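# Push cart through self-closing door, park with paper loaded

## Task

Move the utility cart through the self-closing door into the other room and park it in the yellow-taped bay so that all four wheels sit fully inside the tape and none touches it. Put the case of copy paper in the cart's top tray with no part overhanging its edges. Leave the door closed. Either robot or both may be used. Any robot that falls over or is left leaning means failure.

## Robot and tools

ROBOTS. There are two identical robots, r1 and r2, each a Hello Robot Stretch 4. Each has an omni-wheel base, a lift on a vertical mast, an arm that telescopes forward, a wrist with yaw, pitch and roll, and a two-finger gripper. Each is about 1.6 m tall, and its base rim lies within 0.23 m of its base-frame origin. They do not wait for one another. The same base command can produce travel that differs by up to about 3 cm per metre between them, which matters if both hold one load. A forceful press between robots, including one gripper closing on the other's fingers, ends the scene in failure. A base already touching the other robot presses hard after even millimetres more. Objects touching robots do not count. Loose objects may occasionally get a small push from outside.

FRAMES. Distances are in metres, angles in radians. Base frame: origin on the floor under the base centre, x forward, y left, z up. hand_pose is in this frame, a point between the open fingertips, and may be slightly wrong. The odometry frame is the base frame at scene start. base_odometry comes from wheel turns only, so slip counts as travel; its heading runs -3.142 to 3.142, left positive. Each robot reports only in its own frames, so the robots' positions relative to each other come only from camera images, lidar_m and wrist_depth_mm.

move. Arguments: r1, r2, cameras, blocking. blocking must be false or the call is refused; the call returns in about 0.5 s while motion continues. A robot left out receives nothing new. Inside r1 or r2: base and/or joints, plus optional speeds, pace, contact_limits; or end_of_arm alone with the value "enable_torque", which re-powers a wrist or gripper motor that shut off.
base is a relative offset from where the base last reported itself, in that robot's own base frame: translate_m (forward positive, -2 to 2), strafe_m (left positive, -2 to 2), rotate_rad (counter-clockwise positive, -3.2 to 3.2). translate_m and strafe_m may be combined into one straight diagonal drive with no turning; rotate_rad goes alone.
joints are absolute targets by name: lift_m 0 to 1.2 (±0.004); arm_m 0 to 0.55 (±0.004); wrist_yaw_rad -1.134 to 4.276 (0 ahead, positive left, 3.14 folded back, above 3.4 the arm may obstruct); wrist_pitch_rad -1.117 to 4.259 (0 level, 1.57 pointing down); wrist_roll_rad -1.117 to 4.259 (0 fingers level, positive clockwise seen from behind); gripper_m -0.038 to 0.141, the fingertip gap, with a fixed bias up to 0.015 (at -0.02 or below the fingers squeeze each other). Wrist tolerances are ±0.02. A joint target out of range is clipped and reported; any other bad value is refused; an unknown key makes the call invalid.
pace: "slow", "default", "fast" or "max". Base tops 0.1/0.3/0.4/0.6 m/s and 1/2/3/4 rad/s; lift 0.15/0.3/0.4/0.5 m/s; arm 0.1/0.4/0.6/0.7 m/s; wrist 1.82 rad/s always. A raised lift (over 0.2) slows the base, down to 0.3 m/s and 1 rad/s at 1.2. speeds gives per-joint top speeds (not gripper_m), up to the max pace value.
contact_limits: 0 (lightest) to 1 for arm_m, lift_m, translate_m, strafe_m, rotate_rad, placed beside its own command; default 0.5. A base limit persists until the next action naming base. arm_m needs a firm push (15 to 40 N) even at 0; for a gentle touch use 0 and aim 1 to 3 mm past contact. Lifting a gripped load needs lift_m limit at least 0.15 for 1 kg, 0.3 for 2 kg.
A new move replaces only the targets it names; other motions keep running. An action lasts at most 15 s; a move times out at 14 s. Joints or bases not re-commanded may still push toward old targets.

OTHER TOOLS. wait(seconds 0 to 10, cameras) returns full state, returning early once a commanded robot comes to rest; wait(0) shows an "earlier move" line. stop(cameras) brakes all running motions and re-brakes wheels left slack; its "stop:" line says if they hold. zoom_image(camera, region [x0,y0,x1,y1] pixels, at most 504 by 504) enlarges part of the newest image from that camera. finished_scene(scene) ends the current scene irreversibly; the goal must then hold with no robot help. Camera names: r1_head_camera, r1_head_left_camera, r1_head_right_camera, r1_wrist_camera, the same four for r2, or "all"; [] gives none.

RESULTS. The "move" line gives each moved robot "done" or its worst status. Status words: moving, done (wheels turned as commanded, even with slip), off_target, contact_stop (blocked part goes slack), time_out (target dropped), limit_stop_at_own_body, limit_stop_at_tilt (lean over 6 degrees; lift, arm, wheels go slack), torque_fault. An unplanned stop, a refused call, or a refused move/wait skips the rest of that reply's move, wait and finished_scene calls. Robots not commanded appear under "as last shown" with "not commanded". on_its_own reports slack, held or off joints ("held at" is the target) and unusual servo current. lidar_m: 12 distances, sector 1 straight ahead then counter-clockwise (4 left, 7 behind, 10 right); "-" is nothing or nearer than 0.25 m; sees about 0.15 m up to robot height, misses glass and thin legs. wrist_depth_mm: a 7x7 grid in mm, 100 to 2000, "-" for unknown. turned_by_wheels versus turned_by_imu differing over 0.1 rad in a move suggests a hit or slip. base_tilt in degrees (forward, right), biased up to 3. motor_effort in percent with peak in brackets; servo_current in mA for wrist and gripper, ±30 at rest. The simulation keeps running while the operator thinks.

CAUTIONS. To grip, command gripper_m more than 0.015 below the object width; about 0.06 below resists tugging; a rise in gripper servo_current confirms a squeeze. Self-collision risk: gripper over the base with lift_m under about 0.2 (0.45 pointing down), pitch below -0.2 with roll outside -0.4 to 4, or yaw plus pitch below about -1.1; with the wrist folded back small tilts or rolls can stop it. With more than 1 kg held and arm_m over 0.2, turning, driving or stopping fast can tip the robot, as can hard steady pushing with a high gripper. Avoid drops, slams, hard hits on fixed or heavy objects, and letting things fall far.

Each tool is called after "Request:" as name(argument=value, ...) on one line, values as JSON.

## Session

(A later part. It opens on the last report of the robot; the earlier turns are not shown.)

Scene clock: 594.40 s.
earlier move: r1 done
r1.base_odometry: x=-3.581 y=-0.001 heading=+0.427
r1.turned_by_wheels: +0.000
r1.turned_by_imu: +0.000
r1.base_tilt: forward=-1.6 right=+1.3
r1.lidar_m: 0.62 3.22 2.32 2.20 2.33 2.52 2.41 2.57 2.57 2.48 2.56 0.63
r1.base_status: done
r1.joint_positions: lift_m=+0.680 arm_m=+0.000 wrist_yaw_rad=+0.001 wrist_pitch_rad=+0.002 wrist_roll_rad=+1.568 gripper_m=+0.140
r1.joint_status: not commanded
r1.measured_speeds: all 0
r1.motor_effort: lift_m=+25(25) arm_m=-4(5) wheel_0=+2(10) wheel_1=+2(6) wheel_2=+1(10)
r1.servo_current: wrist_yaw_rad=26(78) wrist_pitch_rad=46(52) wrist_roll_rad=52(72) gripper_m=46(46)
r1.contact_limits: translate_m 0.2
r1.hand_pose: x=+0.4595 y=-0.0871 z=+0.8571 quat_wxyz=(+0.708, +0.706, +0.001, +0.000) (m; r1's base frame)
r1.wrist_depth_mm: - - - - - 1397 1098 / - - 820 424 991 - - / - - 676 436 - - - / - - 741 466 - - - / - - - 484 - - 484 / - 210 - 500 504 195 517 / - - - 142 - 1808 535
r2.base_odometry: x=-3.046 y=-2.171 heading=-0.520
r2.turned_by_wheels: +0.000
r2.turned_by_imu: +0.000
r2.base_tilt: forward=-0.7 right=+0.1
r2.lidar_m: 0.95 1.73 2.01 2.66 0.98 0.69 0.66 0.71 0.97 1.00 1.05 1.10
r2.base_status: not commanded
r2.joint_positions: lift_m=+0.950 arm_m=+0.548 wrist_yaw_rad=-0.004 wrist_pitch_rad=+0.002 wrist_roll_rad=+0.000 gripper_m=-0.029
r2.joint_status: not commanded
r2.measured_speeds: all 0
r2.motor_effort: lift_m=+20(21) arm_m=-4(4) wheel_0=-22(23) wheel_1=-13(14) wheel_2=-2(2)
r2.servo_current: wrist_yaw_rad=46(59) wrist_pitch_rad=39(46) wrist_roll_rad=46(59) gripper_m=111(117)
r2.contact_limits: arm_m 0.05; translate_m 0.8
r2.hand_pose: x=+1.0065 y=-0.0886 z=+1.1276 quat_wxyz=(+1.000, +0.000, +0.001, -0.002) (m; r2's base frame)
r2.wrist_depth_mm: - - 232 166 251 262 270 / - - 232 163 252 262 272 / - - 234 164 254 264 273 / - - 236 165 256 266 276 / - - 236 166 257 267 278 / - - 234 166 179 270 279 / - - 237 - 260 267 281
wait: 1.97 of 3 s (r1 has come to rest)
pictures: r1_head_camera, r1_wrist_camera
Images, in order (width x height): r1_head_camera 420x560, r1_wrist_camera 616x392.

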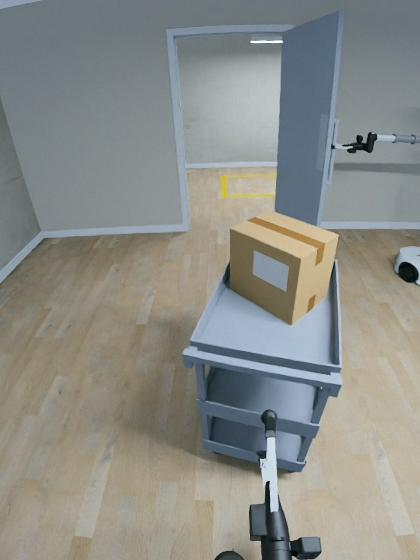

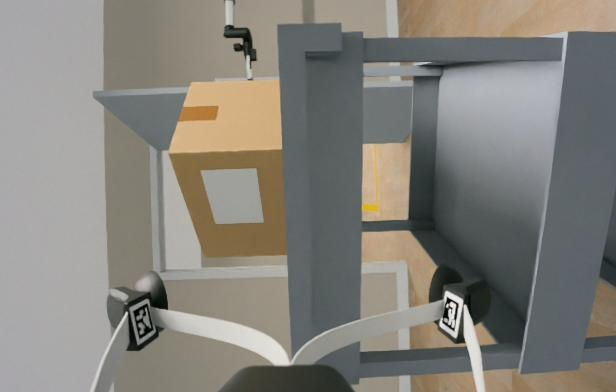

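Request:
move(blocking=false, r1={"base":{"translate_m":0.26},"joints":{"lift_m":0.69},"contact_limits":{"translate_m":0.2},"pace":"slow"}, cameras=[])

Request:
wait(seconds=4, cameras=["r1_head_camera","r1_wrist_camera"])

Scene clock: 613.83 s.
move: r1 moving
r1.base_odometry: x=-3.570 y=+0.005 heading=+0.427
r1.turned_by_wheels: +0.000
r1.turned_by_imu: +0.000
r1.base_tilt: forward=-1.6 right=+1.3
r1.lidar_m: 0.62 3.21 2.33 2.24 2.32 2.55 2.42 2.54 2.57 2.49 2.58 0.60
r1.base_status: translate_m moving
r1.joint_positions: lift_m=+0.689 arm_m=+0.000 wrist_yaw_rad=+0.001 wrist_pitch_rad=+0.002 wrist_roll_rad=+1.568 gripper_m=+0.140
r1.joint_status: lift_m moving
r1.measured_speeds: translate_m=+0.049 strafe_m=-0.001 rotate_rad=+0.001 lift_m=+0.000 arm_m=+0.000 wrist_yaw_rad=+0.000 wrist_pitch_rad=+0.000 wrist_roll_rad=+0.000
r1.motor_effort: lift_m=+24(28) arm_m=-4(5) wheel_0=+7(8) wheel_1=+3(5) wheel_2=-5(7)
r1.servo_current: wrist_yaw_rad=39(72) wrist_pitch_rad=33(52) wrist_roll_rad=33(65) gripper_m=39(46)
r1.contact_limits: translate_m 0.2
r1.hand_pose: x=+0.4595 y=-0.0871 z=+0.8671 quat_wxyz=(+0.708, +0.706, +0.001, +0.000) (m; r1's base frame)
r1.wrist_depth_mm: - - - - - 1430 421 / - - - 741 427 - - / - - 668 654 - - - / - - 732 392 - - - / - - - 842 1078 - - / - 210 - - 484 195 500 / - - - 142 - 1708 530
r2: as last shown
r2.turned_by_imu: +0.001
r2.lidar_m: 0.93 1.73 1.97 2.64 0.98 0.72 0.67 0.71 0.97 1.01 1.04 1.10
r2.motor_effort: lift_m=+20(21) arm_m=-4(4) wheel_0=-22(23) wheel_1=-14(14) wheel_2=-2(2)
r2.servo_current: wrist_yaw_rad=46(59) wrist_pitch_rad=46(46) wrist_roll_rad=59(65) gripper_m=104(117)
r2.contact_limits: arm_m 0.05; translate_m 0.8
r2.wrist_depth_mm: - - 232 167 250 262 271 / - - 232 163 253 264 273 / - - 234 164 254 263 274 / - - 236 165 255 267 274 / - - 236 166 256 267 277 / - - 234 165 179 270 281 / - - 237 - 260 267 282
pictures: none
No camera images: "cameras" was empty.

Scene clock: 617.20 s.
earlier move: r1 done
r1.base_odometry: x=-3.344 y=+0.107 heading=+0.427
r1.turned_by_wheels: +0.000
r1.turned_by_imu: +0.000
r1.base_tilt: forward=-1.6 right=+1.3
r1.lidar_m: 0.39 0.44 2.35 2.24 2.31 2.79 2.69 2.80 2.59 2.48 2.57 0.39
r1.base_status: done
r1.joint_positions: lift_m=+0.689 arm_m=+0.000 wrist_yaw_rad=+0.001 wrist_pitch_rad=+0.002 wrist_roll_rad=+1.568 gripper_m=+0.140
r1.joint_status: all done
r1.measured_speeds: all 0
r1.motor_effort: lift_m=+25(28) arm_m=-5(5) wheel_0=+3(8) wheel_1=+3(6) wheel_2=-2(7)
r1.servo_current: wrist_yaw_rad=46(72) wrist_pitch_rad=39(52) wrist_roll_rad=52(72) gripper_m=39(52)
r1.contact_limits: translate_m 0.2
r1.hand_pose: x=+0.4595 y=-0.0871 z=+0.8671 quat_wxyz=(+0.708, +0.706, +0.001, +0.000) (m; r1's base frame)
r1.wrist_depth_mm: - - 1921 131 185 186 - / - 466 462 134 191 193 - / - 421 430 410 198 - - / - 512 488 145 206 - - / - - 580 151 215 - - / - 208 - - 222 194 - / - - - 144 234 1576 1255
r2.base_odometry: x=-3.046 y=-2.171 heading=-0.520
r2.turned_by_wheels: +0.000
r2.turned_by_imu: +0.000
r2.base_tilt: forward=-0.6 right=+0.1
r2.lidar_m: 0.95 1.71 1.97 2.70 0.96 0.69 0.65 0.73 1.00 1.01 1.04 1.11
r2.base_status: not commanded
r2.joint_positions: lift_m=+0.950 arm_m=+0.548 wrist_yaw_rad=-0.004 wrist_pitch_rad=+0.002 wrist_roll_rad=+0.000 gripper_m=-0.029
r2.joint_status: not commanded
r2.measured_speeds: all 0
r2.motor_effort: lift_m=+21(21) arm_m=-4(4) wheel_0=-22(23) wheel_1=-13(14) wheel_2=-2(2)
r2.servo_current: wrist_yaw_rad=46(65) wrist_pitch_rad=39(46) wrist_roll_rad=46(65) gripper_m=111(117)
r2.contact_limits: arm_m 0.05; translate_m 0.8
r2.hand_pose: x=+1.0065 y=-0.0886 z=+1.1276 quat_wxyz=(+1.000, +0.000, +0.001, -0.002) (m; r2's base frame)
r2.wrist_depth_mm: - - 231 166 250 262 271 / - - 232 163 253 263 273 / - - 235 164 254 264 274 / - - 236 164 255 266 274 / - - 236 166 256 267 277 / - - 234 165 179 271 279 / - - 238 - 260 267 282
wait: 3.37 of 4 s (r1 has come to rest)
pictures: r1_head_camera, r1_wrist_camera
Images, in order (width x height): r1_head_camera 420x560, r1_wrist_camera 616x392.

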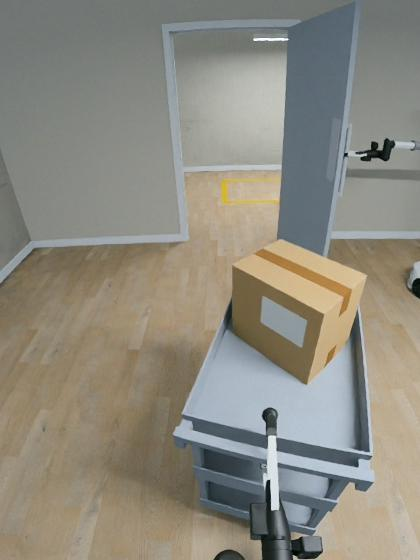

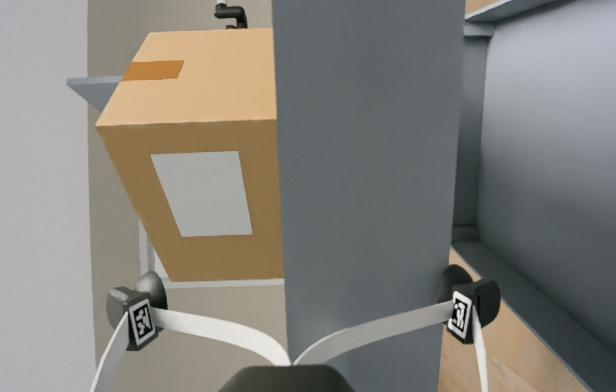

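Request:
move(blocking=false, r1={"base":{"translate_m":0.03},"joints":{"gripper_m":0.09},"contact_limits":{"translate_m":0.1},"pace":"slow"}, cameras=[])

Request:
wait(seconds=2, cameras=["r1_head_camera","r1_wrist_camera"])

Request:
zoom_image(camera="r1_head_camera", region=[170, 360, 390, 560])

Scene clock: 626.17 s.
move: r1 moving
r1.base_odometry: x=-3.333 y=+0.112 heading=+0.428
r1.turned_by_wheels: +0.000
r1.turned_by_imu: +0.000
r1.base_tilt: forward=-1.6 right=+1.3
r1.lidar_m: 0.38 0.46 2.32 2.25 2.29 2.80 2.68 2.80 2.60 2.49 2.57 0.37
r1.base_status: translate_m moving
r1.joint_positions: lift_m=+0.689 arm_m=+0.000 wrist_yaw_rad=+0.001 wrist_pitch_rad=+0.003 wrist_roll_rad=+1.568 gripper_m=+0.134
r1.joint_status: gripper_m moving
r1.measured_speeds: translate_m=+0.049 strafe_m=+0.000 rotate_rad=+0.002 lift_m=+0.000 arm_m=+0.000 wrist_yaw_rad=+0.000 wrist_pitch_rad=+0.014 wrist_roll_rad=+0.000
r1.motor_effort: lift_m=+25(25) arm_m=-3(4) wheel_0=+7(7) wheel_1=+3(6) wheel_2=-7(9)
r1.servo_current: wrist_yaw_rad=52(65) wrist_pitch_rad=39(52) wrist_roll_rad=52(59) gripper_m=59(72)
r1.contact_limits: translate_m 0.1
r1.hand_pose: x=+0.4594 y=-0.0871 z=+0.8667 quat_wxyz=(+0.708, +0.706, +0.002, -0.001) (m; r1's base frame)
r1.wrist_depth_mm: - - 1921 121 179 180 - / - 466 466 125 185 - - / - 413 413 132 191 193 - / - 480 473 136 198 - - / - - 549 521 206 - - / - 211 609 148 212 191 - / - - - 142 223 1661 -
r2: as last shown
r2.turned_by_imu: +0.001
r2.lidar_m: 0.94 1.73 1.99 2.70 0.97 0.71 0.67 0.70 0.98 0.98 1.05 1.10
r2.motor_effort: lift_m=+20(21) arm_m=-4(4) wheel_0=-22(23) wheel_1=-13(14) wheel_2=-2(2)
r2.servo_current: wrist_yaw_rad=46(52) wrist_pitch_rad=46(46) wrist_roll_rad=52(52) gripper_m=104(111)
r2.contact_limits: arm_m 0.05; translate_m 0.8
r2.wrist_depth_mm: - - 231 166 252 262 271 / - - 233 163 253 263 272 / - - 234 164 253 265 272 / - - 234 164 255 266 277 / - - 236 167 257 267 277 / - - 234 165 180 271 279 / - - 237 - 262 270 282
pictures: none
No camera images: "cameras" was empty.

Scene clock: 628.17 s.
earlier move: r1 moving
r1.base_odometry: x=-3.317 y=+0.119 heading=+0.428
r1.turned_by_wheels: +0.000
r1.turned_by_imu: +0.000
r1.base_tilt: forward=-1.6 right=+1.3
r1.lidar_m: 0.37 0.44 2.32 2.23 2.31 2.80 2.72 2.81 2.60 2.49 0.43 0.38
r1.base_status: done
r1.joint_positions: lift_m=+0.689 arm_m=+0.000 wrist_yaw_rad=+0.000 wrist_pitch_rad=+0.021 wrist_roll_rad=+1.568 gripper_m=+0.091
r1.joint_status: gripper_m moving
r1.measured_speeds: translate_m=+0.000 strafe_m=+0.000 rotate_rad=+0.000 lift_m=+0.000 arm_m=+0.000 wrist_yaw_rad=+0.000 wrist_pitch_rad=+0.002 wrist_roll_rad=+0.000
r1.motor_effort: lift_m=+25(25) arm_m=+4(4) wheel_0=+4(7) wheel_1=+2(6) wheel_2=-3(9)
r1.servo_current: wrist_yaw_rad=59(65) wrist_pitch_rad=124(124) wrist_roll_rad=46(59) gripper_m=65(111)
r1.contact_limits: translate_m 0.1
r1.hand_pose: x=+0.4592 y=-0.0873 z=+0.8616 quat_wxyz=(+0.708, +0.706, +0.008, -0.007) (m; r1's base frame)
r1.wrist_depth_mm: - - 504 112 173 - - / - 436 421 118 179 - - / - 394 404 120 184 - - / - 449 459 186 191 - - / - 554 517 - 198 - - / - - 211 - 205 180 - / - - - 139 214 1499 -
r2.base_odometry: x=-3.046 y=-2.171 heading=-0.520
r2.turned_by_wheels: +0.000
r2.turned_by_imu: +0.000
r2.base_tilt: forward=-0.6 right=+0.1
r2.lidar_m: 0.96 1.73 1.99 2.68 1.00 0.68 0.66 0.70 0.99 1.00 1.06 1.11
r2.base_status: not commanded
r2.joint_positions: lift_m=+0.950 arm_m=+0.548 wrist_yaw_rad=-0.004 wrist_pitch_rad=+0.002 wrist_roll_rad=+0.000 gripper_m=-0.029
r2.joint_status: not commanded
r2.measured_speeds: all 0
r2.motor_effort: lift_m=+20(21) arm_m=-4(4) wheel_0=-22(23) wheel_1=-14(14) wheel_2=-2(2)
r2.servo_current: wrist_yaw_rad=52(59) wrist_pitch_rad=39(52) wrist_roll_rad=52(59) gripper_m=111(117)
r2.contact_limits: arm_m 0.05; translate_m 0.8
r2.hand_pose: x=+1.0065 y=-0.0886 z=+1.1276 quat_wxyz=(+1.000, +0.000, +0.001, -0.002) (m; r2's base frame)
r2.wrist_depth_mm: - - 231 166 252 262 272 / - - 232 163 252 263 273 / - - 234 164 255 264 274 / - - 235 165 256 267 276 / - - 236 167 256 267 277 / - - 233 166 180 271 278 / - - 237 - 260 268 282
wait: 2.00 s; no rest
pictures: r1_head_camera, r1_wrist_camera
Images, in order (width x height): r1_head_camera 420x560, r1_wrist_camera 616x392.

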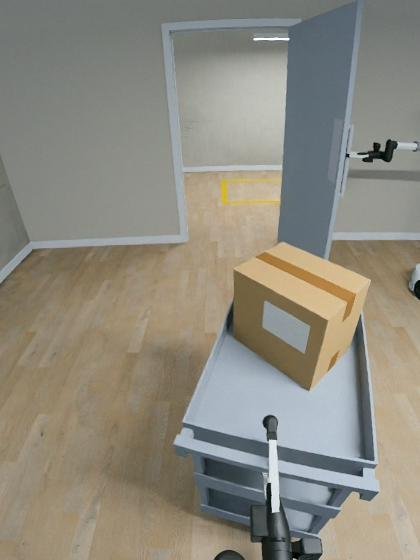

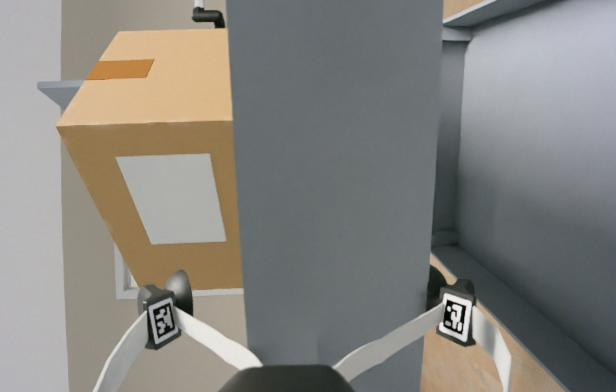

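Scaled by 2.291 from the camera's 420x560 image, which has a finer 600x800 frame.

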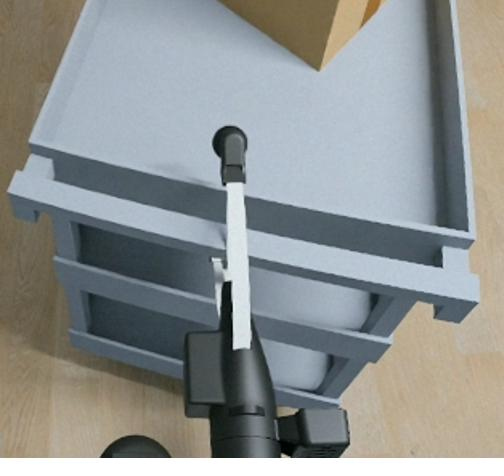

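Request:
move(blocking=false, r1={"base":{"translate_m":-0.025},"joints":{"wrist_pitch_rad":0.0},"contact_limits":{"translate_m":0.2},"pace":"slow"}, cameras=[])

Request:
wait(seconds=1.2, cameras=["r1_wrist_camera"])

Request:
move(blocking=false, r1={"joints":{"gripper_m":-0.03}}, cameras=[])

Request:
wait(seconds=3, cameras=["r1_head_camera","r1_wrist_camera"])

Scene clock: 644.70 s.
earlier move: r1 done
move: r1 moving
r1.base_odometry: x=-3.328 y=+0.114 heading=+0.427
r1.turned_by_wheels: +0.000
r1.turned_by_imu: -0.001
r1.base_tilt: forward=-1.6 right=+1.3
r1.lidar_m: 0.40 0.48 2.33 2.25 2.29 2.79 2.68 2.83 2.58 2.49 2.57 0.40
r1.base_status: translate_m moving
r1.joint_positions: lift_m=+0.689 arm_m=+0.000 wrist_yaw_rad=+0.000 wrist_pitch_rad=+0.021 wrist_roll_rad=+1.569 gripper_m=+0.090
r1.joint_status: wrist_pitch_rad off_target (ended at +0.021, target +0.000); the others done
r1.measured_speeds: translate_m=-0.048 strafe_m=+0.000 rotate_rad=+0.000 lift_m=+0.000 arm_m=+0.000 wrist_yaw_rad=+0.000 wrist_pitch_rad=+0.000 wrist_roll_rad=+0.002
r1.motor_effort: lift_m=+25(25) arm_m=+4(4) wheel_0=-4(4) wheel_1=-2(5) wheel_2=+4(5)
r1.servo_current: wrist_yaw_rad=46(65) wrist_pitch_rad=124(124) wrist_roll_rad=39(59) gripper_m=52(65)
r1.contact_limits: translate_m 0.2
r1.hand_pose: x=+0.4592 y=-0.0873 z=+0.8616 quat_wxyz=(+0.708, +0.706, +0.008, -0.007) (m; r1's base frame)
r1.wrist_depth_mm: - - 544 179 182 - - / - 455 455 185 187 - - / - 410 413 192 195 - - / - 466 466 200 202 - - / - 559 554 206 211 - - / - - 211 214 215 182 - / - - - 151 229 1661 -
r2: as last shown
r2.turned_by_imu: +0.002
r2.lidar_m: 0.95 1.74 2.02 2.65 1.00 0.69 0.67 0.71 0.98 0.99 1.06 1.08
r2.motor_effort: lift_m=+20(21) arm_m=-4(4) wheel_0=-23(23) wheel_1=-13(13) wheel_2=-2(2)
r2.servo_current: wrist_yaw_rad=52(52) wrist_pitch_rad=46(46) wrist_roll_rad=39(46) gripper_m=104(111)
r2.contact_limits: arm_m 0.05; translate_m 0.8
r2.wrist_depth_mm: - - 231 167 251 262 272 / - - 233 163 253 263 272 / - - 235 164 253 265 273 / - - 235 164 255 266 276 / - - 236 167 257 268 278 / - - 234 166 179 271 279 / - - 237 - 260 268 282
pictures: none
No camera images: "cameras" was empty.

Scene clock: 645.50 s.
earlier move: r1 done
r1.base_odometry: x=-3.340 y=+0.109 heading=+0.427
r1.turned_by_wheels: +0.000
r1.turned_by_imu: +0.000
r1.base_tilt: forward=-1.6 right=+1.3
r1.lidar_m: 0.42 3.20 2.33 2.25 2.31 2.77 2.68 2.79 2.58 2.49 2.56 0.41
r1.base_status: done
r1.joint_positions: lift_m=+0.689 arm_m=+0.000 wrist_yaw_rad=+0.000 wrist_pitch_rad=+0.021 wrist_roll_rad=+1.569 gripper_m=+0.090
r1.joint_status: wrist_pitch_rad off_target (ended at +0.021, target +0.000); the others done
r1.measured_speeds: all 0
r1.motor_effort: lift_m=+25(25) arm_m=+4(4) wheel_0=-2(4) wheel_1=-3(5) wheel_2=+0(5)
r1.servo_current: wrist_yaw_rad=46(72) wrist_pitch_rad=117(124) wrist_roll_rad=46(59) gripper_m=59(65)
r1.contact_limits: translate_m 0.2
r1.hand_pose: x=+0.4592 y=-0.0873 z=+0.8616 quat_wxyz=(+0.708, +0.706, +0.008, -0.007) (m; r1's base frame)
r1.wrist_depth_mm: - - 1863 - 196 - - / - 473 480 200 204 - - / - 424 427 - 211 - - / - 488 484 213 216 - - / - - 569 160 224 - - / - - 212 167 229 212 - / - - - 139 242 1576 -
r2.base_odometry: x=-3.046 y=-2.171 heading=-0.520
r2.turned_by_wheels: +0.000
r2.turned_by_imu: +0.000
r2.base_tilt: forward=-0.6 right=+0.1
r2.lidar_m: 0.95 1.74 1.99 2.69 0.99 0.72 0.65 0.72 0.98 1.00 1.05 1.10
r2.base_status: not commanded
r2.joint_positions: lift_m=+0.950 arm_m=+0.548 wrist_yaw_rad=-0.004 wrist_pitch_rad=+0.002 wrist_roll_rad=+0.000 gripper_m=-0.029
r2.joint_status: not commanded
r2.measured_speeds: all 0
r2.motor_effort: lift_m=+21(21) arm_m=-4(4) wheel_0=-22(23) wheel_1=-14(14) wheel_2=-2(2)
r2.servo_current: wrist_yaw_rad=46(65) wrist_pitch_rad=39(46) wrist_roll_rad=46(59) gripper_m=111(117)
r2.contact_limits: arm_m 0.05; translate_m 0.8
r2.hand_pose: x=+1.0065 y=-0.0886 z=+1.1276 quat_wxyz=(+1.000, +0.000, +0.001, -0.002) (m; r2's base frame)
r2.wrist_depth_mm: - - 231 166 252 260 271 / - - 233 163 253 262 273 / - - 235 163 254 265 274 / - - 236 164 255 266 276 / - - 236 167 256 267 278 / - - 233 165 180 270 279 / - - 238 - 262 267 281
wait: 0.80 of 1.2 s (r1 has come to rest)
pictures: r1_wrist_camera
Images, in order (width x height): r1_wrist_camera 616x392.

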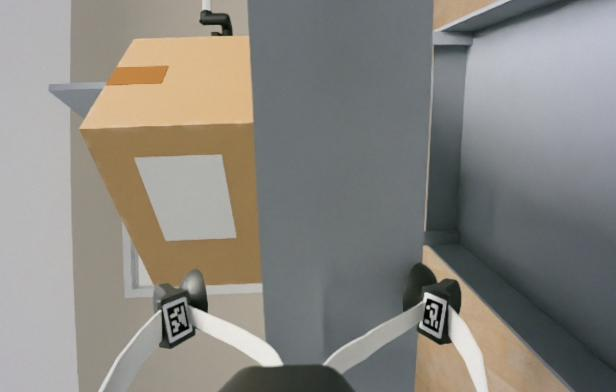

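Scene clock: 646.00 s.
move: r1 moving
r1.base_odometry: x=-3.340 y=+0.109 heading=+0.427
r1.turned_by_wheels: +0.000
r1.turned_by_imu: +0.000
r1.base_tilt: forward=-1.6 right=+1.3
r1.lidar_m: 0.40 3.20 2.32 2.21 2.31 2.79 2.69 2.82 2.58 2.48 2.57 0.40
r1.base_status: not commanded
r1.joint_positions: lift_m=+0.689 arm_m=+0.000 wrist_yaw_rad=+0.000 wrist_pitch_rad=+0.021 wrist_roll_rad=+1.569 gripper_m=+0.073
r1.joint_status: gripper_m moving
r1.measured_speeds: all 0
r1.motor_effort: lift_m=+25(25) arm_m=+4(4) wheel_0=-2(2) wheel_1=-3(3) wheel_2=+0(0)
r1.servo_current: wrist_yaw_rad=33(65) wrist_pitch_rad=124(124) wrist_roll_rad=39(72) gripper_m=169(169)
r1.contact_limits: translate_m 0.2
r1.hand_pose: x=+0.4592 y=-0.0873 z=+0.8616 quat_wxyz=(+0.708, +0.706, +0.008, -0.007) (m; r1's base frame)
r1.wrist_depth_mm: - - 1808 194 198 - - / - 469 473 201 205 - - / - 421 430 207 211 - - / - 488 488 216 220 - - / - - 554 223 225 - - / - - 191 231 216 - - / - - - 138 242 1576 -
r2: as last shown
r2.lidar_m: 0.94 1.71 1.95 2.67 1.00 0.70 0.67 0.70 0.97 0.99 1.05 1.09
r2.motor_effort: lift_m=+20(21) arm_m=-4(5) wheel_0=-22(22) wheel_1=-14(14) wheel_2=-2(2)
r2.servo_current: wrist_yaw_rad=52(59) wrist_pitch_rad=39(46) wrist_roll_rad=39(52) gripper_m=111(111)
r2.contact_limits: arm_m 0.05; translate_m 0.8
r2.wrist_depth_mm: - - 231 166 251 262 271 / - - 233 163 252 263 273 / - - 234 164 254 264 273 / - - 235 164 255 266 277 / - - 236 167 257 267 278 / - - 233 165 179 270 279 / - - 238 - 260 266 282
pictures: none
No camera images: "cameras" was empty.

Scene clock: 647.40 s.
earlier move: r1 done
r1.base_odometry: x=-3.340 y=+0.109 heading=+0.428
r1.turned_by_wheels: +0.000
r1.turned_by_imu: +0.000
r1.base_tilt: forward=-1.6 right=+1.3
r1.lidar_m: 0.40 3.21 2.37 2.24 2.28 2.80 2.68 2.82 2.60 2.48 2.58 0.42
r1.base_status: not commanded
r1.joint_positions: lift_m=+0.690 arm_m=+0.000 wrist_yaw_rad=+0.000 wrist_pitch_rad=+0.008 wrist_roll_rad=+1.569 gripper_m=-0.029
r1.joint_status: all done
r1.measured_speeds: all 0
r1.motor_effort: lift_m=+25(25) arm_m=-4(4) wheel_0=+1(2) wheel_1=-2(3) wheel_2=-1(3)
r1.servo_current: wrist_yaw_rad=59(65) wrist_pitch_rad=46(124) wrist_roll_rad=59(72) gripper_m=85(221)
r1.contact_limits: translate_m 0.2
r1.hand_pose: x=+0.4593 y=-0.0874 z=+0.8655 quat_wxyz=(+0.708, +0.706, +0.003, -0.003) (m; r1's base frame)
r1.wrist_depth_mm: - - 564 - 204 - - / - 459 459 151 210 - - / - 449 452 159 219 - - / - 544 512 164 225 - - / - - 603 171 236 - - / - - 206 196 181 1618 - / - - - 128 255 150 -
r2.base_odometry: x=-3.046 y=-2.171 heading=-0.520
r2.turned_by_wheels: +0.000
r2.turned_by_imu: +0.000
r2.base_tilt: forward=-0.6 right=+0.1
r2.lidar_m: 0.94 1.73 1.96 2.66 0.98 0.70 0.67 0.70 0.97 0.99 1.06 1.09
r2.base_status: not commanded
r2.joint_positions: lift_m=+0.950 arm_m=+0.548 wrist_yaw_rad=-0.004 wrist_pitch_rad=+0.002 wrist_roll_rad=+0.000 gripper_m=-0.029
r2.joint_status: not commanded
r2.measured_speeds: all 0
r2.motor_effort: lift_m=+20(21) arm_m=-4(5) wheel_0=-22(22) wheel_1=-14(14) wheel_2=-2(2)
r2.servo_current: wrist_yaw_rad=59(65) wrist_pitch_rad=39(52) wrist_roll_rad=46(59) gripper_m=104(111)
r2.contact_limits: arm_m 0.05; translate_m 0.8
r2.hand_pose: x=+1.0065 y=-0.0886 z=+1.1276 quat_wxyz=(+1.000, +0.000, +0.001, -0.002) (m; r2's base frame)
r2.wrist_depth_mm: - - 231 166 252 262 271 / - - 232 163 253 263 272 / - - 235 163 253 265 274 / - - 235 165 255 267 276 / - - 237 166 257 267 276 / - - 234 165 180 270 279 / - - 237 - 262 268 281
wait: 1.40 of 3 s (r1 has come to rest)
pictures: r1_head_camera, r1_wrist_camera
Images, in order (width x height): r1_head_camera 420x560, r1_wrist_camera 616x392.

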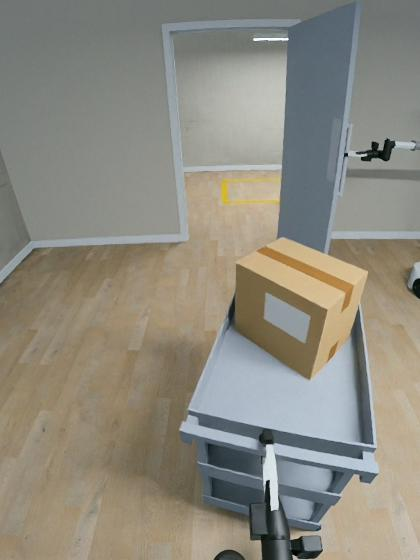

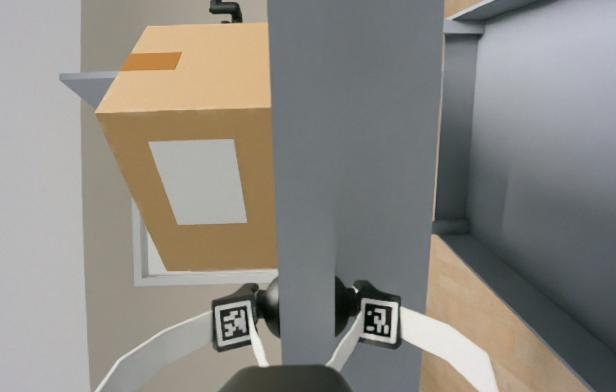

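Request:
move(r1={"base": {"translate_m": 0.25}, "pace": "slow", "contact_limits": {"translate_m": 0.5}}, blocking=false, cameras=["r1_head_camera"])

Request:
wait(seconds=4, cameras=["r1_head_camera", "r1_wrist_camera"])

Scene clock: 673.20 s.
move: r1 moving
r1.base_odometry: x=-3.329 y=+0.114 heading=+0.428
r1.turned_by_wheels: +0.000
r1.turned_by_imu: -0.001
r1.base_tilt: forward=-1.6 right=+1.3
r1.lidar_m: 0.41 3.20 2.33 2.24 2.29 2.80 2.69 2.83 2.60 2.48 2.60 0.41
r1.base_status: translate_m moving
r1.joint_positions: lift_m=+0.690 arm_m=+0.000 wrist_yaw_rad=+0.000 wrist_pitch_rad=+0.008 wrist_roll_rad=+1.569 gripper_m=-0.029
r1.joint_status: not commanded
r1.measured_speeds: translate_m=+0.048 strafe_m=+0.000 rotate_rad=-0.002 lift_m=+0.000 arm_m=+0.000 wrist_yaw_rad=+0.000 wrist_pitch_rad=+0.000 wrist_roll_rad=+0.000
r1.motor_effort: lift_m=+25(25) arm_m=-4(4) wheel_0=+6(10) wheel_1=+5(5) wheel_2=-6(7)
r1.servo_current: wrist_yaw_rad=59(59) wrist_pitch_rad=59(59) wrist_roll_rad=46(59) gripper_m=65(85)
r1.contact_limits: translate_m 0.5
r1.hand_pose: x=+0.4593 y=-0.0874 z=+0.8655 quat_wxyz=(+0.708, +0.706, +0.003, -0.003) (m; r1's base frame)
r1.wrist_depth_mm: - - 574 - 198 - - / - 462 459 144 205 - - / - 433 445 151 211 - - / - 535 504 157 219 - - / - - 597 161 226 - - / - - 190 198 181 1661 - / - - 182 135 246 136 1229
r2: as last shown
r2.turned_by_imu: +0.004
r2.lidar_m: 0.97 1.70 1.98 2.70 0.99 0.71 0.67 0.70 0.98 1.00 1.06 1.10
r2.motor_effort: lift_m=+21(21) arm_m=-4(4) wheel_0=-22(23) wheel_1=-13(14) wheel_2=-2(2)
r2.servo_current: wrist_yaw_rad=39(59) wrist_pitch_rad=39(46) wrist_roll_rad=33(59) gripper_m=104(111)
r2.contact_limits: arm_m 0.05; translate_m 0.8
r2.wrist_depth_mm: - - 231 167 253 262 272 / - - 232 163 253 263 272 / - - 234 164 253 263 276 / - - 236 165 255 265 277 / - - 236 167 256 267 277 / - - 233 166 180 270 279 / - - 237 - 260 267 282
pictures: r1_head_camera
Images, in order (width x height): r1_head_camera 420x560.

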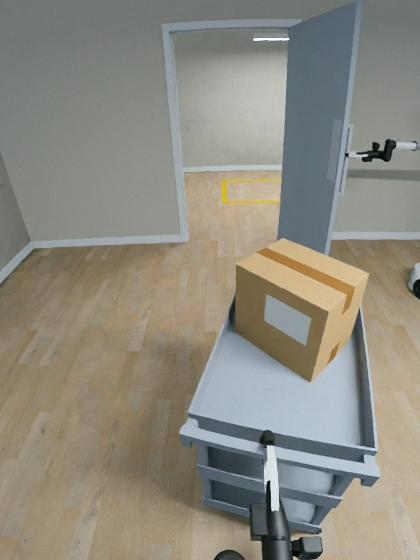

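Scene clock: 676.47 s.
earlier move: r1 done
r1.base_odometry: x=-3.113 y=+0.213 heading=+0.428
r1.turned_by_wheels: +0.000
r1.turned_by_imu: +0.000
r1.base_tilt: forward=-1.6 right=+1.3
r1.lidar_m: 0.40 3.00 2.33 2.24 2.32 3.04 2.94 3.06 2.60 2.47 2.36 0.35
r1.base_status: done
r1.joint_positions: lift_m=+0.690 arm_m=+0.000 wrist_yaw_rad=+0.000 wrist_pitch_rad=+0.009 wrist_roll_rad=+1.569 gripper_m=-0.029
r1.joint_status: not commanded
r1.measured_speeds: all 0
r1.motor_effort: lift_m=+25(25) arm_m=+5(5) wheel_0=+5(10) wheel_1=+3(7) wheel_2=-2(11)
r1.servo_current: wrist_yaw_rad=33(72) wrist_pitch_rad=52(65) wrist_roll_rad=52(72) gripper_m=52(85)
r1.contact_limits: translate_m 0.5
r1.hand_pose: x=+0.4592 y=-0.0874 z=+0.8651 quat_wxyz=(+0.708, +0.706, +0.003, -0.003) (m; r1's base frame)
r1.wrist_depth_mm: - 410 413 110 167 167 - / - 394 399 117 177 177 - / - 484 469 123 189 - - / - - 580 134 202 - - / - - - - 218 1708 - / - - - 189 181 1576 - / - - 178 144 253 1397 1229
r2.base_odometry: x=-3.046 y=-2.171 heading=-0.520
r2.turned_by_wheels: +0.000
r2.turned_by_imu: +0.000
r2.base_tilt: forward=-0.6 right=+0.1
r2.lidar_m: 0.94 1.54 2.10 2.68 0.99 0.69 0.68 0.69 0.98 1.00 1.06 1.11
r2.base_status: not commanded
r2.joint_positions: lift_m=+0.950 arm_m=+0.548 wrist_yaw_rad=-0.004 wrist_pitch_rad=+0.002 wrist_roll_rad=+0.000 gripper_m=-0.029
r2.joint_status: not commanded
r2.measured_speeds: all 0
r2.motor_effort: lift_m=+20(21) arm_m=-4(4) wheel_0=-22(23) wheel_1=-13(14) wheel_2=-2(2)
r2.servo_current: wrist_yaw_rad=52(65) wrist_pitch_rad=46(52) wrist_roll_rad=46(59) gripper_m=111(111)
r2.contact_limits: arm_m 0.05; translate_m 0.8
r2.hand_pose: x=+1.0065 y=-0.0886 z=+1.1276 quat_wxyz=(+1.000, +0.000, +0.001, -0.002) (m; r2's base frame)
r2.wrist_depth_mm: - - 231 167 251 260 271 / - - 233 163 252 262 272 / - - 233 164 253 264 274 / - - 235 164 255 265 274 / - - 236 167 257 267 278 / - - 233 165 179 271 279 / - - 238 - 259 267 282
wait: 3.27 of 4 s (r1 has come to rest)
pictures: r1_head_camera, r1_wrist_camera
Images, in order (width x height): r1_head_camera 420x560, r1_wrist_camera 616x392.

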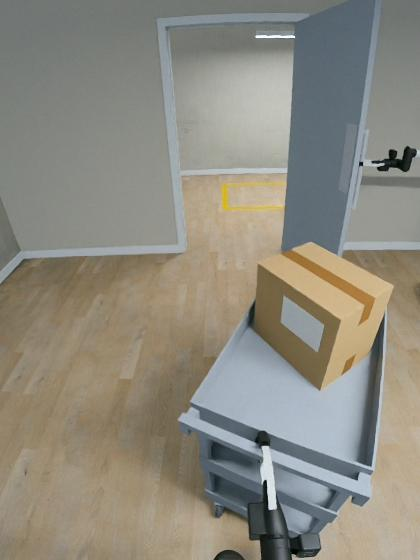

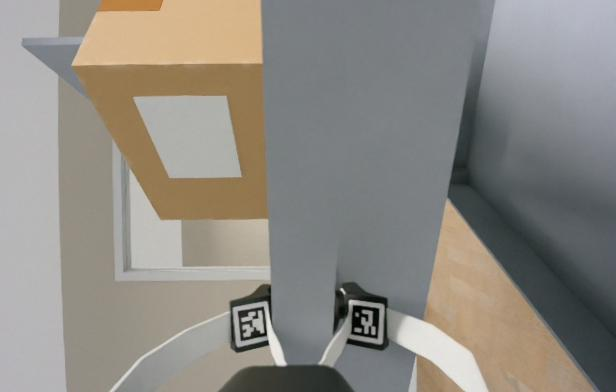

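Request:
move(r1={"base": {"translate_m": 0.1, "strafe_m": -0.25}, "pace": "slow", "contact_limits": {"translate_m": 0.5}}, blocking=false, cameras=[])

Request:
wait(seconds=5, cameras=["r1_head_camera", "r1_head_left_camera"])

Scene clock: 684.10 s.
move: r1 moving
r1.base_odometry: x=-3.104 y=+0.204 heading=+0.428
r1.turned_by_wheels: +0.000
r1.turned_by_imu: +0.000
r1.base_tilt: forward=-1.6 right=+1.3
r1.lidar_m: 0.43 2.97 2.35 2.25 2.34 3.05 2.94 3.07 2.58 2.46 2.37 0.38
r1.base_status: translate_m moving; strafe_m moving
r1.joint_positions: lift_m=+0.690 arm_m=+0.000 wrist_yaw_rad=+0.001 wrist_pitch_rad=+0.009 wrist_roll_rad=+1.569 gripper_m=-0.029
r1.joint_status: not commanded
r1.measured_speeds: translate_m=+0.019 strafe_m=-0.046 rotate_rad=-0.002 lift_m=+0.000 arm_m=+0.000 wrist_yaw_rad=+0.000 wrist_pitch_rad=+0.000 wrist_roll_rad=+0.000
r1.motor_effort: lift_m=+25(25) arm_m=+5(5) wheel_0=+11(13) wheel_1=-6(6) wheel_2=-3(6)
r1.servo_current: wrist_yaw_rad=52(65) wrist_pitch_rad=52(65) wrist_roll_rad=52(65) gripper_m=52(59)
r1.contact_limits: translate_m 0.5
r1.hand_pose: x=+0.4593 y=-0.0870 z=+0.8651 quat_wxyz=(+0.708, +0.706, +0.004, -0.003) (m; r1's base frame)
r1.wrist_depth_mm: - 410 407 110 167 167 - / - 392 397 116 176 177 - / - 480 469 122 187 - - / - - 574 133 201 - - / - - - - 216 1661 - / - - - 189 182 1618 - / - - 177 145 252 1397 1205
r2: as last shown
r2.turned_by_imu: +0.001
r2.lidar_m: 0.98 1.55 2.12 2.66 0.97 0.69 0.66 0.70 0.98 0.98 1.04 1.10
r2.servo_current: wrist_yaw_rad=52(59) wrist_pitch_rad=39(46) wrist_roll_rad=39(59) gripper_m=91(111)
r2.contact_limits: arm_m 0.05; translate_m 0.8
r2.wrist_depth_mm: - - 231 166 252 260 271 / - - 233 163 251 263 273 / - - 234 164 253 264 274 / - - 236 165 255 267 276 / - - 236 166 257 267 278 / - - 234 165 179 271 279 / - - 237 - 259 270 279
pictures: none
No camera images: "cameras" was empty.

Scene clock: 687.57 s.
earlier move: r1 done
r1.base_odometry: x=-2.918 y=+0.027 heading=+0.428
r1.turned_by_wheels: +0.000
r1.turned_by_imu: -0.001
r1.base_tilt: forward=-1.6 right=+1.3
r1.lidar_m: 0.40 0.43 2.60 2.49 2.60 3.14 3.06 3.17 2.34 2.24 2.19 0.42
r1.base_status: done
r1.joint_positions: lift_m=+0.690 arm_m=+0.000 wrist_yaw_rad=+0.002 wrist_pitch_rad=+0.009 wrist_roll_rad=+1.569 gripper_m=-0.029
r1.joint_status: not commanded
r1.measured_speeds: all 0
r1.motor_effort: lift_m=+25(25) arm_m=+4(5) wheel_0=+5(14) wheel_1=-3(8) wheel_2=+0(6)
r1.servo_current: wrist_yaw_rad=39(72) wrist_pitch_rad=65(65) wrist_roll_rad=52(65) gripper_m=59(59)
r1.contact_limits: translate_m 0.5
r1.hand_pose: x=+0.4594 y=-0.0869 z=+0.8650 quat_wxyz=(+0.708, +0.706, +0.004, -0.003) (m; r1's base frame)
r1.wrist_depth_mm: - - - 215 219 1661 - / - - 609 160 220 - - / - 466 462 220 224 - - / - 473 466 163 225 - - / - 539 521 166 229 - - / - - 564 189 182 - - / - - 179 145 234 139 -
r2.base_odometry: x=-3.046 y=-2.171 heading=-0.520
r2.turned_by_wheels: +0.000
r2.turned_by_imu: +0.000
r2.base_tilt: forward=-0.6 right=+0.1
r2.lidar_m: 0.95 1.37 1.74 2.70 0.97 0.70 0.65 0.71 0.96 1.01 1.06 1.08
r2.base_status: not commanded
r2.joint_positions: lift_m=+0.950 arm_m=+0.548 wrist_yaw_rad=-0.004 wrist_pitch_rad=+0.002 wrist_roll_rad=+0.000 gripper_m=-0.029
r2.joint_status: not commanded
r2.measured_speeds: all 0
r2.motor_effort: lift_m=+21(21) arm_m=-4(4) wheel_0=-22(23) wheel_1=-14(14) wheel_2=-2(2)
r2.servo_current: wrist_yaw_rad=52(65) wrist_pitch_rad=39(46) wrist_roll_rad=52(59) gripper_m=111(117)
r2.contact_limits: arm_m 0.05; translate_m 0.8
r2.hand_pose: x=+1.0065 y=-0.0886 z=+1.1276 quat_wxyz=(+1.000, +0.000, +0.001, -0.002) (m; r2's base frame)
r2.wrist_depth_mm: - - 231 167 252 260 271 / - - 233 163 253 262 272 / - - 234 164 254 264 274 / - - 235 165 254 266 276 / - - 236 166 256 266 277 / - - 233 165 179 270 279 / - - 237 - 260 268 282
wait: 3.47 of 5 s (r1 has come to rest)
pictures: r1_head_camera, r1_head_left_camera
Images, in order (width x height): r1_head_camera 420x560, r1_head_left_camera 420x672.

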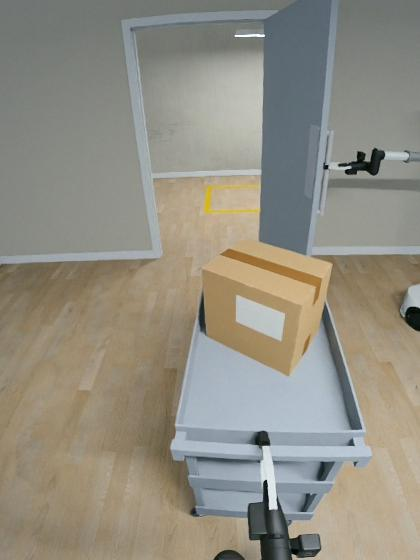

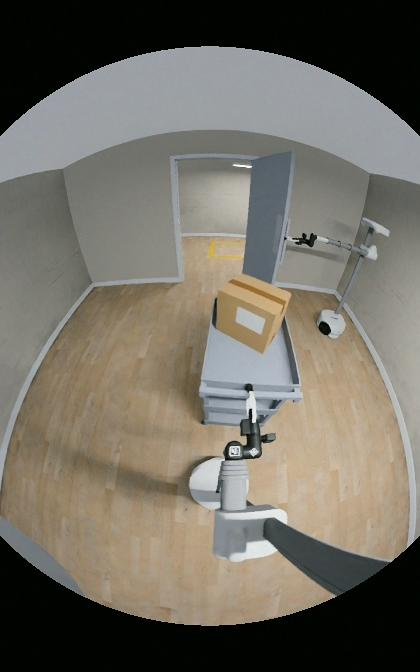

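Request:
move(r1={"base": {"translate_m": 0.4, "strafe_m": -0.06}, "pace": "slow", "contact_limits": {"translate_m": 0.5}}, blocking=false, cameras=[])

Request:
wait(seconds=7, cameras=["r1_head_camera", "r1_head_left_camera"])

Scene clock: 704.70 s.
move: r1 moving
r1.base_odometry: x=-2.906 y=+0.030 heading=+0.429
r1.turned_by_wheels: +0.000
r1.turned_by_imu: -0.001
r1.base_tilt: forward=-1.6 right=+1.2
r1.lidar_m: 0.38 0.39 2.61 2.49 2.59 3.16 3.08 3.18 2.33 2.24 2.19 0.43
r1.base_status: translate_m moving; strafe_m moving
r1.joint_positions: lift_m=+0.690 arm_m=+0.000 wrist_yaw_rad=+0.002 wrist_pitch_rad=+0.009 wrist_roll_rad=+1.569 gripper_m=-0.029
r1.joint_status: not commanded
r1.measured_speeds: translate_m=+0.050 strafe_m=-0.008 rotate_rad=+0.001 lift_m=+0.000 arm_m=+0.000 wrist_yaw_rad=+0.000 wrist_pitch_rad=+0.000 wrist_roll_rad=+0.000
r1.motor_effort: lift_m=+25(25) arm_m=+4(4) wheel_0=+8(10) wheel_1=+3(4) wheel_2=-7(8)
r1.servo_current: wrist_yaw_rad=39(52) wrist_pitch_rad=52(65) wrist_roll_rad=52(59) gripper_m=52(59)
r1.contact_limits: translate_m 0.5
r1.hand_pose: x=+0.4594 y=-0.0869 z=+0.8650 quat_wxyz=(+0.708, +0.706, +0.004, -0.003) (m; r1's base frame)
r1.wrist_depth_mm: - - - 224 225 1618 - / - - - 165 227 798 - / - 500 504 166 227 - - / - 462 462 167 228 - - / - 525 508 167 229 - - / - - 544 189 182 - - / - - 179 145 232 139 -
r2: as last shown
r2.turned_by_imu: +0.002
r2.lidar_m: 0.93 1.39 1.75 2.68 0.99 0.70 0.66 0.70 0.99 0.97 1.07 1.11
r2.motor_effort: lift_m=+20(21) arm_m=-4(4) wheel_0=-22(22) wheel_1=-13(14) wheel_2=-2(2)
r2.servo_current: wrist_yaw_rad=39(65) wrist_pitch_rad=33(46) wrist_roll_rad=52(52) gripper_m=111(111)
r2.contact_limits: arm_m 0.05; translate_m 0.8
r2.wrist_depth_mm: - - 231 167 251 260 271 / - - 232 163 253 263 273 / - - 234 164 254 265 274 / - - 236 164 255 267 276 / - - 236 166 257 267 278 / - - 233 165 180 270 279 / - - 237 - 259 268 281
pictures: none
No camera images: "cameras" was empty.

Scene clock: 709.53 s.
earlier move: r1 done
r1.base_odometry: x=-2.530 y=+0.139 heading=+0.428
r1.turned_by_wheels: +0.000
r1.turned_by_imu: -0.002
r1.base_tilt: forward=-1.6 right=+1.3
r1.lidar_m: 0.38 0.44 2.66 2.55 2.65 3.55 3.49 3.09 2.28 2.18 1.79 0.42
r1.base_status: done
r1.joint_positions: lift_m=+0.690 arm_m=+0.000 wrist_yaw_rad=-0.001 wrist_pitch_rad=+0.009 wrist_roll_rad=+1.569 gripper_m=-0.029
r1.joint_status: not commanded
r1.measured_speeds: all 0
r1.motor_effort: lift_m=+25(25) arm_m=+4(4) wheel_0=+3(10) wheel_1=+1(7) wheel_2=-4(11)
r1.servo_current: wrist_yaw_rad=33(72) wrist_pitch_rad=52(65) wrist_roll_rad=52(72) gripper_m=52(65)
r1.contact_limits: translate_m 0.5
r1.hand_pose: x=+0.4591 y=-0.0878 z=+0.8650 quat_wxyz=(+0.708, +0.706, +0.003, -0.004) (m; r1's base frame)
r1.wrist_depth_mm: - - - - 229 1661 1182 / - - - - 229 1708 - / - 517 521 168 229 - - / - 455 462 168 229 - - / - 517 500 229 230 - - / - - 535 189 181 - - / - - 178 145 230 139 -
r2.base_odometry: x=-3.046 y=-2.171 heading=-0.520
r2.turned_by_wheels: +0.000
r2.turned_by_imu: +0.001
r2.base_tilt: forward=-0.6 right=+0.1
r2.lidar_m: 0.91 1.18 1.84 2.70 0.99 0.71 0.67 0.68 0.98 0.99 1.03 1.09
r2.base_status: not commanded
r2.joint_positions: lift_m=+0.950 arm_m=+0.548 wrist_yaw_rad=-0.004 wrist_pitch_rad=+0.002 wrist_roll_rad=+0.000 gripper_m=-0.029
r2.joint_status: not commanded
r2.measured_speeds: all 0
r2.motor_effort: lift_m=+20(21) arm_m=-4(4) wheel_0=-22(23) wheel_1=-13(14) wheel_2=-2(2)
r2.servo_current: wrist_yaw_rad=52(72) wrist_pitch_rad=39(46) wrist_roll_rad=46(59) gripper_m=104(117)
r2.contact_limits: arm_m 0.05; translate_m 0.8
r2.hand_pose: x=+1.0065 y=-0.0886 z=+1.1276 quat_wxyz=(+1.000, +0.000, +0.001, -0.002) (m; r2's base frame)
r2.wrist_depth_mm: - - 231 166 251 262 272 / - - 232 163 253 263 271 / - - 234 164 253 264 274 / - - 235 164 254 266 276 / 640 - 236 167 257 267 278 / 621 - 234 166 179 270 279 / 621 131 237 - 260 270 282
wait: 4.83 of 7 s (r1 has come to rest)
pictures: r1_head_camera, r1_head_left_camera
Images, in order (width x height): r1_head_camera 420x560, r1_head_left_camera 420x672.

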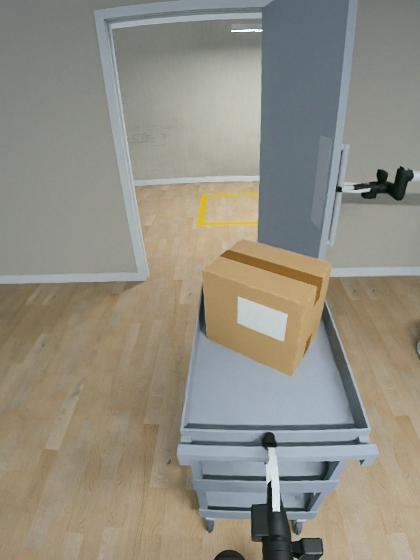

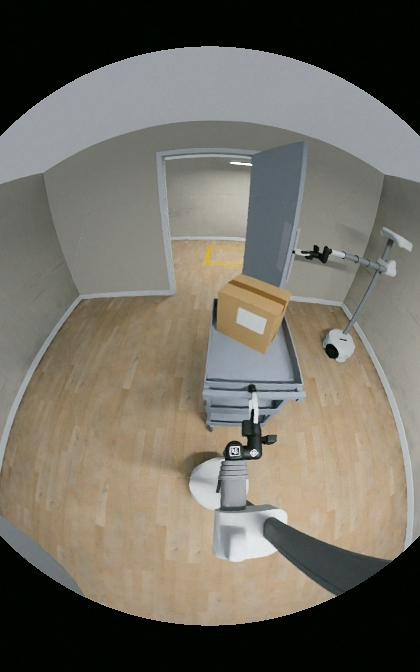

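Request:
move(r1={"base": {"translate_m": 0.3, "strafe_m": -0.18}, "pace": "slow", "contact_limits": {"translate_m": 0.5}}, blocking=false, cameras=[])

Request:
wait(seconds=7, cameras=["r1_head_camera"])

Scene clock: 724.63 s.
move: r1 moving
r1.base_odometry: x=-2.515 y=+0.137 heading=+0.428
r1.turned_by_wheels: +0.000
r1.turned_by_imu: -0.001
r1.base_tilt: forward=-1.6 right=+1.3
r1.lidar_m: 0.39 0.42 2.65 2.57 2.66 3.58 3.51 3.12 2.24 2.14 1.78 0.43
r1.base_status: translate_m moving; strafe_m moving
r1.joint_positions: lift_m=+0.690 arm_m=+0.000 wrist_yaw_rad=-0.001 wrist_pitch_rad=+0.009 wrist_roll_rad=+1.569 gripper_m=-0.029
r1.joint_status: not commanded
r1.measured_speeds: translate_m=+0.047 strafe_m=-0.028 rotate_rad=+0.001 lift_m=+0.000 arm_m=+0.000 wrist_yaw_rad=+0.000 wrist_pitch_rad=+0.000 wrist_roll_rad=+0.000
r1.motor_effort: lift_m=+25(25) arm_m=+4(4) wheel_0=+8(8) wheel_1=-3(5) wheel_2=-6(9)
r1.servo_current: wrist_yaw_rad=39(59) wrist_pitch_rad=59(59) wrist_roll_rad=39(59) gripper_m=46(59)
r1.contact_limits: translate_m 0.5
r1.hand_pose: x=+0.4591 y=-0.0878 z=+0.8650 quat_wxyz=(+0.708, +0.706, +0.003, -0.004) (m; r1's base frame)
r1.wrist_depth_mm: - - - - 229 1618 1205 / - - - - 230 1661 - / - 517 525 168 230 - - / - 455 459 168 230 - - / - 517 504 229 229 - - / - - 535 189 182 - - / - - 178 145 229 139 -
r2: as last shown
r2.turned_by_imu: +0.002
r2.lidar_m: 0.95 1.17 1.87 2.69 0.99 0.72 0.66 0.72 1.00 0.99 1.06 1.10
r2.servo_current: wrist_yaw_rad=39(59) wrist_pitch_rad=39(46) wrist_roll_rad=46(59) gripper_m=98(111)
r2.contact_limits: arm_m 0.05; translate_m 0.8
r2.wrist_depth_mm: - - 231 167 251 262 271 / - - 232 163 251 263 272 / - - 235 164 253 265 273 / - - 235 164 256 266 276 / 627 - 236 166 257 267 278 / 609 - 234 165 179 268 279 / 609 138 238 - 260 268 282
pictures: none
No camera images: "cameras" was empty.

Scene clock: 728.80 s.
earlier move: r1 done
r1.base_odometry: x=-2.182 y=+0.100 heading=+0.428
r1.turned_by_wheels: +0.000
r1.turned_by_imu: +0.000
r1.base_tilt: forward=-1.6 right=+1.3
r1.lidar_m: 0.35 0.38 2.86 2.73 2.86 3.87 3.82 2.88 2.09 1.97 1.45 0.44
r1.base_status: done
r1.joint_positions: lift_m=+0.690 arm_m=+0.000 wrist_yaw_rad=+0.000 wrist_pitch_rad=+0.009 wrist_roll_rad=+1.569 gripper_m=-0.029
r1.joint_status: not commanded
r1.measured_speeds: all 0
r1.motor_effort: lift_m=+25(25) arm_m=+4(4) wheel_0=+4(10) wheel_1=-2(6) wheel_2=-2(9)
r1.servo_current: wrist_yaw_rad=39(72) wrist_pitch_rad=59(65) wrist_roll_rad=59(72) gripper_m=52(59)
r1.contact_limits: translate_m 0.5
r1.hand_pose: x=+0.4592 y=-0.0874 z=+0.8650 quat_wxyz=(+0.708, +0.706, +0.003, -0.003) (m; r1's base frame)
r1.wrist_depth_mm: - 854 - 255 257 1537 1182 / - 878 904 250 251 1661 - / - 878 820 243 244 - - / - 492 492 180 239 - - / 1756 473 480 175 235 - - / 1808 517 496 189 182 - - / 1863 - 179 144 224 - -
r2.base_odometry: x=-3.046 y=-2.171 heading=-0.520
r2.turned_by_wheels: +0.000
r2.turned_by_imu: +0.001
r2.base_tilt: forward=-0.7 right=+0.1
r2.lidar_m: 0.94 1.05 1.61 2.69 0.97 0.70 0.68 0.71 1.01 1.00 1.06 1.08
r2.base_status: not commanded
r2.joint_positions: lift_m=+0.950 arm_m=+0.548 wrist_yaw_rad=-0.004 wrist_pitch_rad=+0.002 wrist_roll_rad=+0.000 gripper_m=-0.029
r2.joint_status: not commanded
r2.measured_speeds: all 0
r2.motor_effort: lift_m=+20(21) arm_m=-4(4) wheel_0=-23(23) wheel_1=-13(14) wheel_2=-2(2)
r2.servo_current: wrist_yaw_rad=46(59) wrist_pitch_rad=39(46) wrist_roll_rad=65(65) gripper_m=111(117)
r2.contact_limits: arm_m 0.05; translate_m 0.8
r2.hand_pose: x=+1.0065 y=-0.0886 z=+1.1276 quat_wxyz=(+1.000, +0.000, +0.001, -0.002) (m; r2's base frame)
r2.wrist_depth_mm: - - 232 166 251 260 272 / - - 233 163 251 262 272 / - - 234 164 254 265 273 / - - 235 164 255 266 276 / - 574 236 166 257 267 278 / 351 421 233 166 180 270 279 / 349 377 238 - 260 268 281
wait: 4.17 of 7 s (r1 has come to rest)
pictures: r1_head_camera
Images, in order (width x height): r1_head_camera 420x560.

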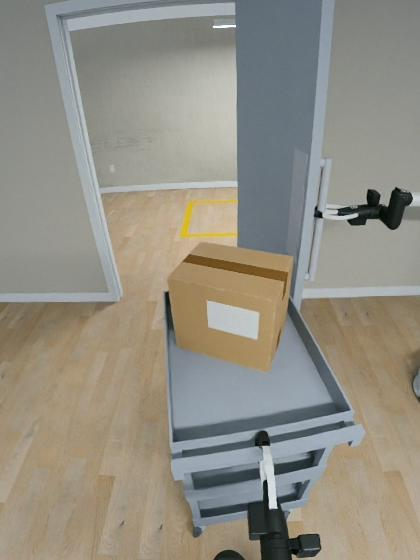

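Request:
move(r1={"base": {"translate_m": 0.35}, "pace": "slow", "contact_limits": {"translate_m": 0.4}}, blocking=false, cameras=[])

Request:
wait(seconds=7, cameras=["r1_head_camera", "r1_head_right_camera"])

Scene clock: 736.97 s.
move: r1 moving
r1.base_odometry: x=-2.171 y=+0.105 heading=+0.428
r1.turned_by_wheels: +0.000
r1.turned_by_imu: +0.000
r1.base_tilt: forward=-1.6 right=+1.3
r1.lidar_m: 0.35 0.36 2.86 2.70 2.85 3.92 3.84 2.84 2.08 1.96 1.43 0.46
r1.base_status: translate_m moving
r1.joint_positions: lift_m=+0.690 arm_m=+0.000 wrist_yaw_rad=+0.000 wrist_pitch_rad=+0.009 wrist_roll_rad=+1.569 gripper_m=-0.029
r1.joint_status: not commanded
r1.measured_speeds: translate_m=+0.048 strafe_m=+0.000 rotate_rad=+0.000 lift_m=+0.000 arm_m=+0.000 wrist_yaw_rad=+0.000 wrist_pitch_rad=+0.000 wrist_roll_rad=+0.000
r1.motor_effort: lift_m=+25(25) arm_m=+4(4) wheel_0=+5(8) wheel_1=+6(6) wheel_2=-6(8)
r1.servo_current: wrist_yaw_rad=46(65) wrist_pitch_rad=52(59) wrist_roll_rad=52(52) gripper_m=46(59)
r1.contact_limits: translate_m 0.4
r1.hand_pose: x=+0.4592 y=-0.0874 z=+0.8650 quat_wxyz=(+0.708, +0.706, +0.003, -0.003) (m; r1's base frame)
r1.wrist_depth_mm: - - - 258 262 1537 1182 / - 878 891 251 255 1708 - / - 878 842 244 247 - - / - 508 508 237 241 - - / 1808 473 469 176 236 - - / 1808 512 492 189 182 - - / 1756 - 179 144 223 - -
r2: as last shown
r2.base_tilt: forward=-0.6 right=+0.1
r2.lidar_m: 0.96 1.08 1.62 2.68 0.97 0.70 0.67 0.70 0.97 1.00 1.06 1.08
r2.motor_effort: lift_m=+20(21) arm_m=-4(4) wheel_0=-22(22) wheel_1=-13(14) wheel_2=-2(2)
r2.servo_current: wrist_yaw_rad=52(59) wrist_pitch_rad=46(46) wrist_roll_rad=52(59) gripper_m=111(111)
r2.contact_limits: arm_m 0.05; translate_m 0.8
r2.wrist_depth_mm: - - 232 166 252 260 272 / - - 233 163 252 263 273 / - - 235 164 254 265 273 / - - 235 165 255 266 277 / - 574 237 166 257 266 278 / 351 410 234 165 180 270 279 / 347 366 238 - 262 268 282
pictures: none
No camera images: "cameras" was empty.

Scene clock: 741.23 s.
earlier move: r1 done
r1.base_odometry: x=-1.864 y=+0.245 heading=+0.429
r1.turned_by_wheels: +0.000
r1.turned_by_imu: -0.001
r1.base_tilt: forward=-1.6 right=+1.3
r1.lidar_m: 0.36 0.37 2.46 2.70 2.80 3.89 4.24 2.85 2.10 1.97 0.97 0.43
r1.base_status: done
r1.joint_positions: lift_m=+0.690 arm_m=+0.000 wrist_yaw_rad=+0.000 wrist_pitch_rad=+0.009 wrist_roll_rad=+1.569 gripper_m=-0.029
r1.joint_status: not commanded
r1.measured_speeds: all 0
r1.motor_effort: lift_m=+25(25) arm_m=+4(4) wheel_0=+7(8) wheel_1=+3(8) wheel_2=-2(10)
r1.servo_current: wrist_yaw_rad=59(72) wrist_pitch_rad=46(65) wrist_roll_rad=52(72) gripper_m=59(59)
r1.contact_limits: translate_m 0.4
r1.hand_pose: x=+0.4592 y=-0.0875 z=+0.8650 quat_wxyz=(+0.708, +0.706, +0.003, -0.003) (m; r1's base frame)
r1.wrist_depth_mm: - 544 554 255 260 1430 1182 / 473 488 484 250 253 500 - / 574 - 640 244 247 732 - / - 508 504 236 240 - - / - 473 473 176 235 - - / - 512 488 189 182 - - / - - 179 144 224 - -
r2.base_odometry: x=-3.046 y=-2.171 heading=-0.519
r2.turned_by_wheels: +0.000
r2.turned_by_imu: +0.001
r2.base_tilt: forward=-0.6 right=+0.1
r2.lidar_m: 0.97 1.25 4.99 2.69 0.98 0.71 0.67 0.70 0.99 1.01 1.08 1.10
r2.base_status: not commanded
r2.joint_positions: lift_m=+0.950 arm_m=+0.548 wrist_yaw_rad=-0.007 wrist_pitch_rad=+0.002 wrist_roll_rad=+0.000 gripper_m=-0.029
r2.joint_status: not commanded
r2.measured_speeds: all 0
r2.motor_effort: lift_m=+20(21) arm_m=-4(4) wheel_0=-18(23) wheel_1=-11(14) wheel_2=-4(4)
r2.servo_current: wrist_yaw_rad=39(72) wrist_pitch_rad=46(52) wrist_roll_rad=46(59) gripper_m=98(117)
r2.contact_limits: arm_m 0.05; translate_m 0.8
r2.hand_pose: x=+1.0062 y=-0.0894 z=+1.1276 quat_wxyz=(+1.000, +0.000, +0.001, -0.003) (m; r2's base frame)
r2.wrist_depth_mm: - - 230 166 251 263 272 / - - 232 162 254 263 273 / - - 233 164 254 265 276 / - - 234 164 255 265 277 / - - 236 166 257 267 279 / - - 232 165 180 270 279 / - 591 236 - 262 268 283
wait: 4.27 of 7 s (r1 has come to rest)
pictures: r1_head_camera, r1_head_right_camera
Images, in order (width x height): r1_head_camera 420x560, r1_head_right_camera 420x672.

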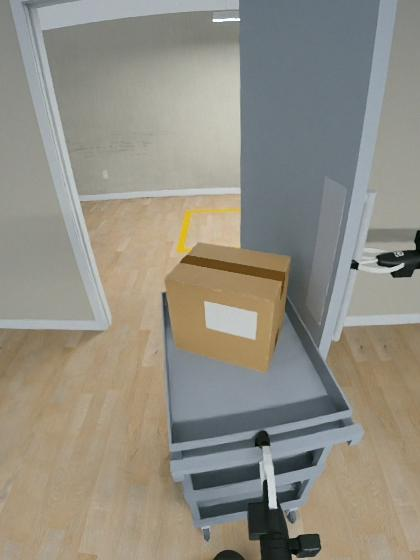

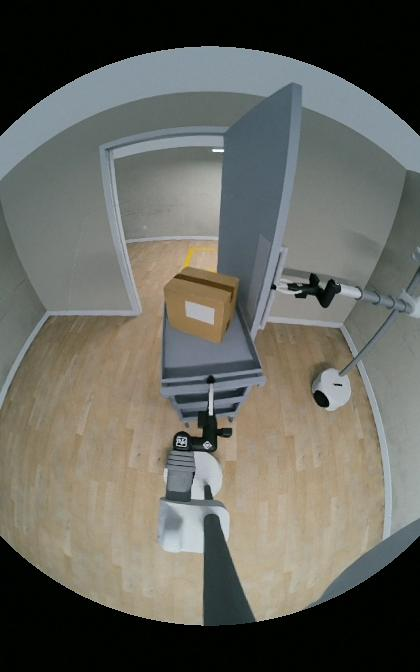

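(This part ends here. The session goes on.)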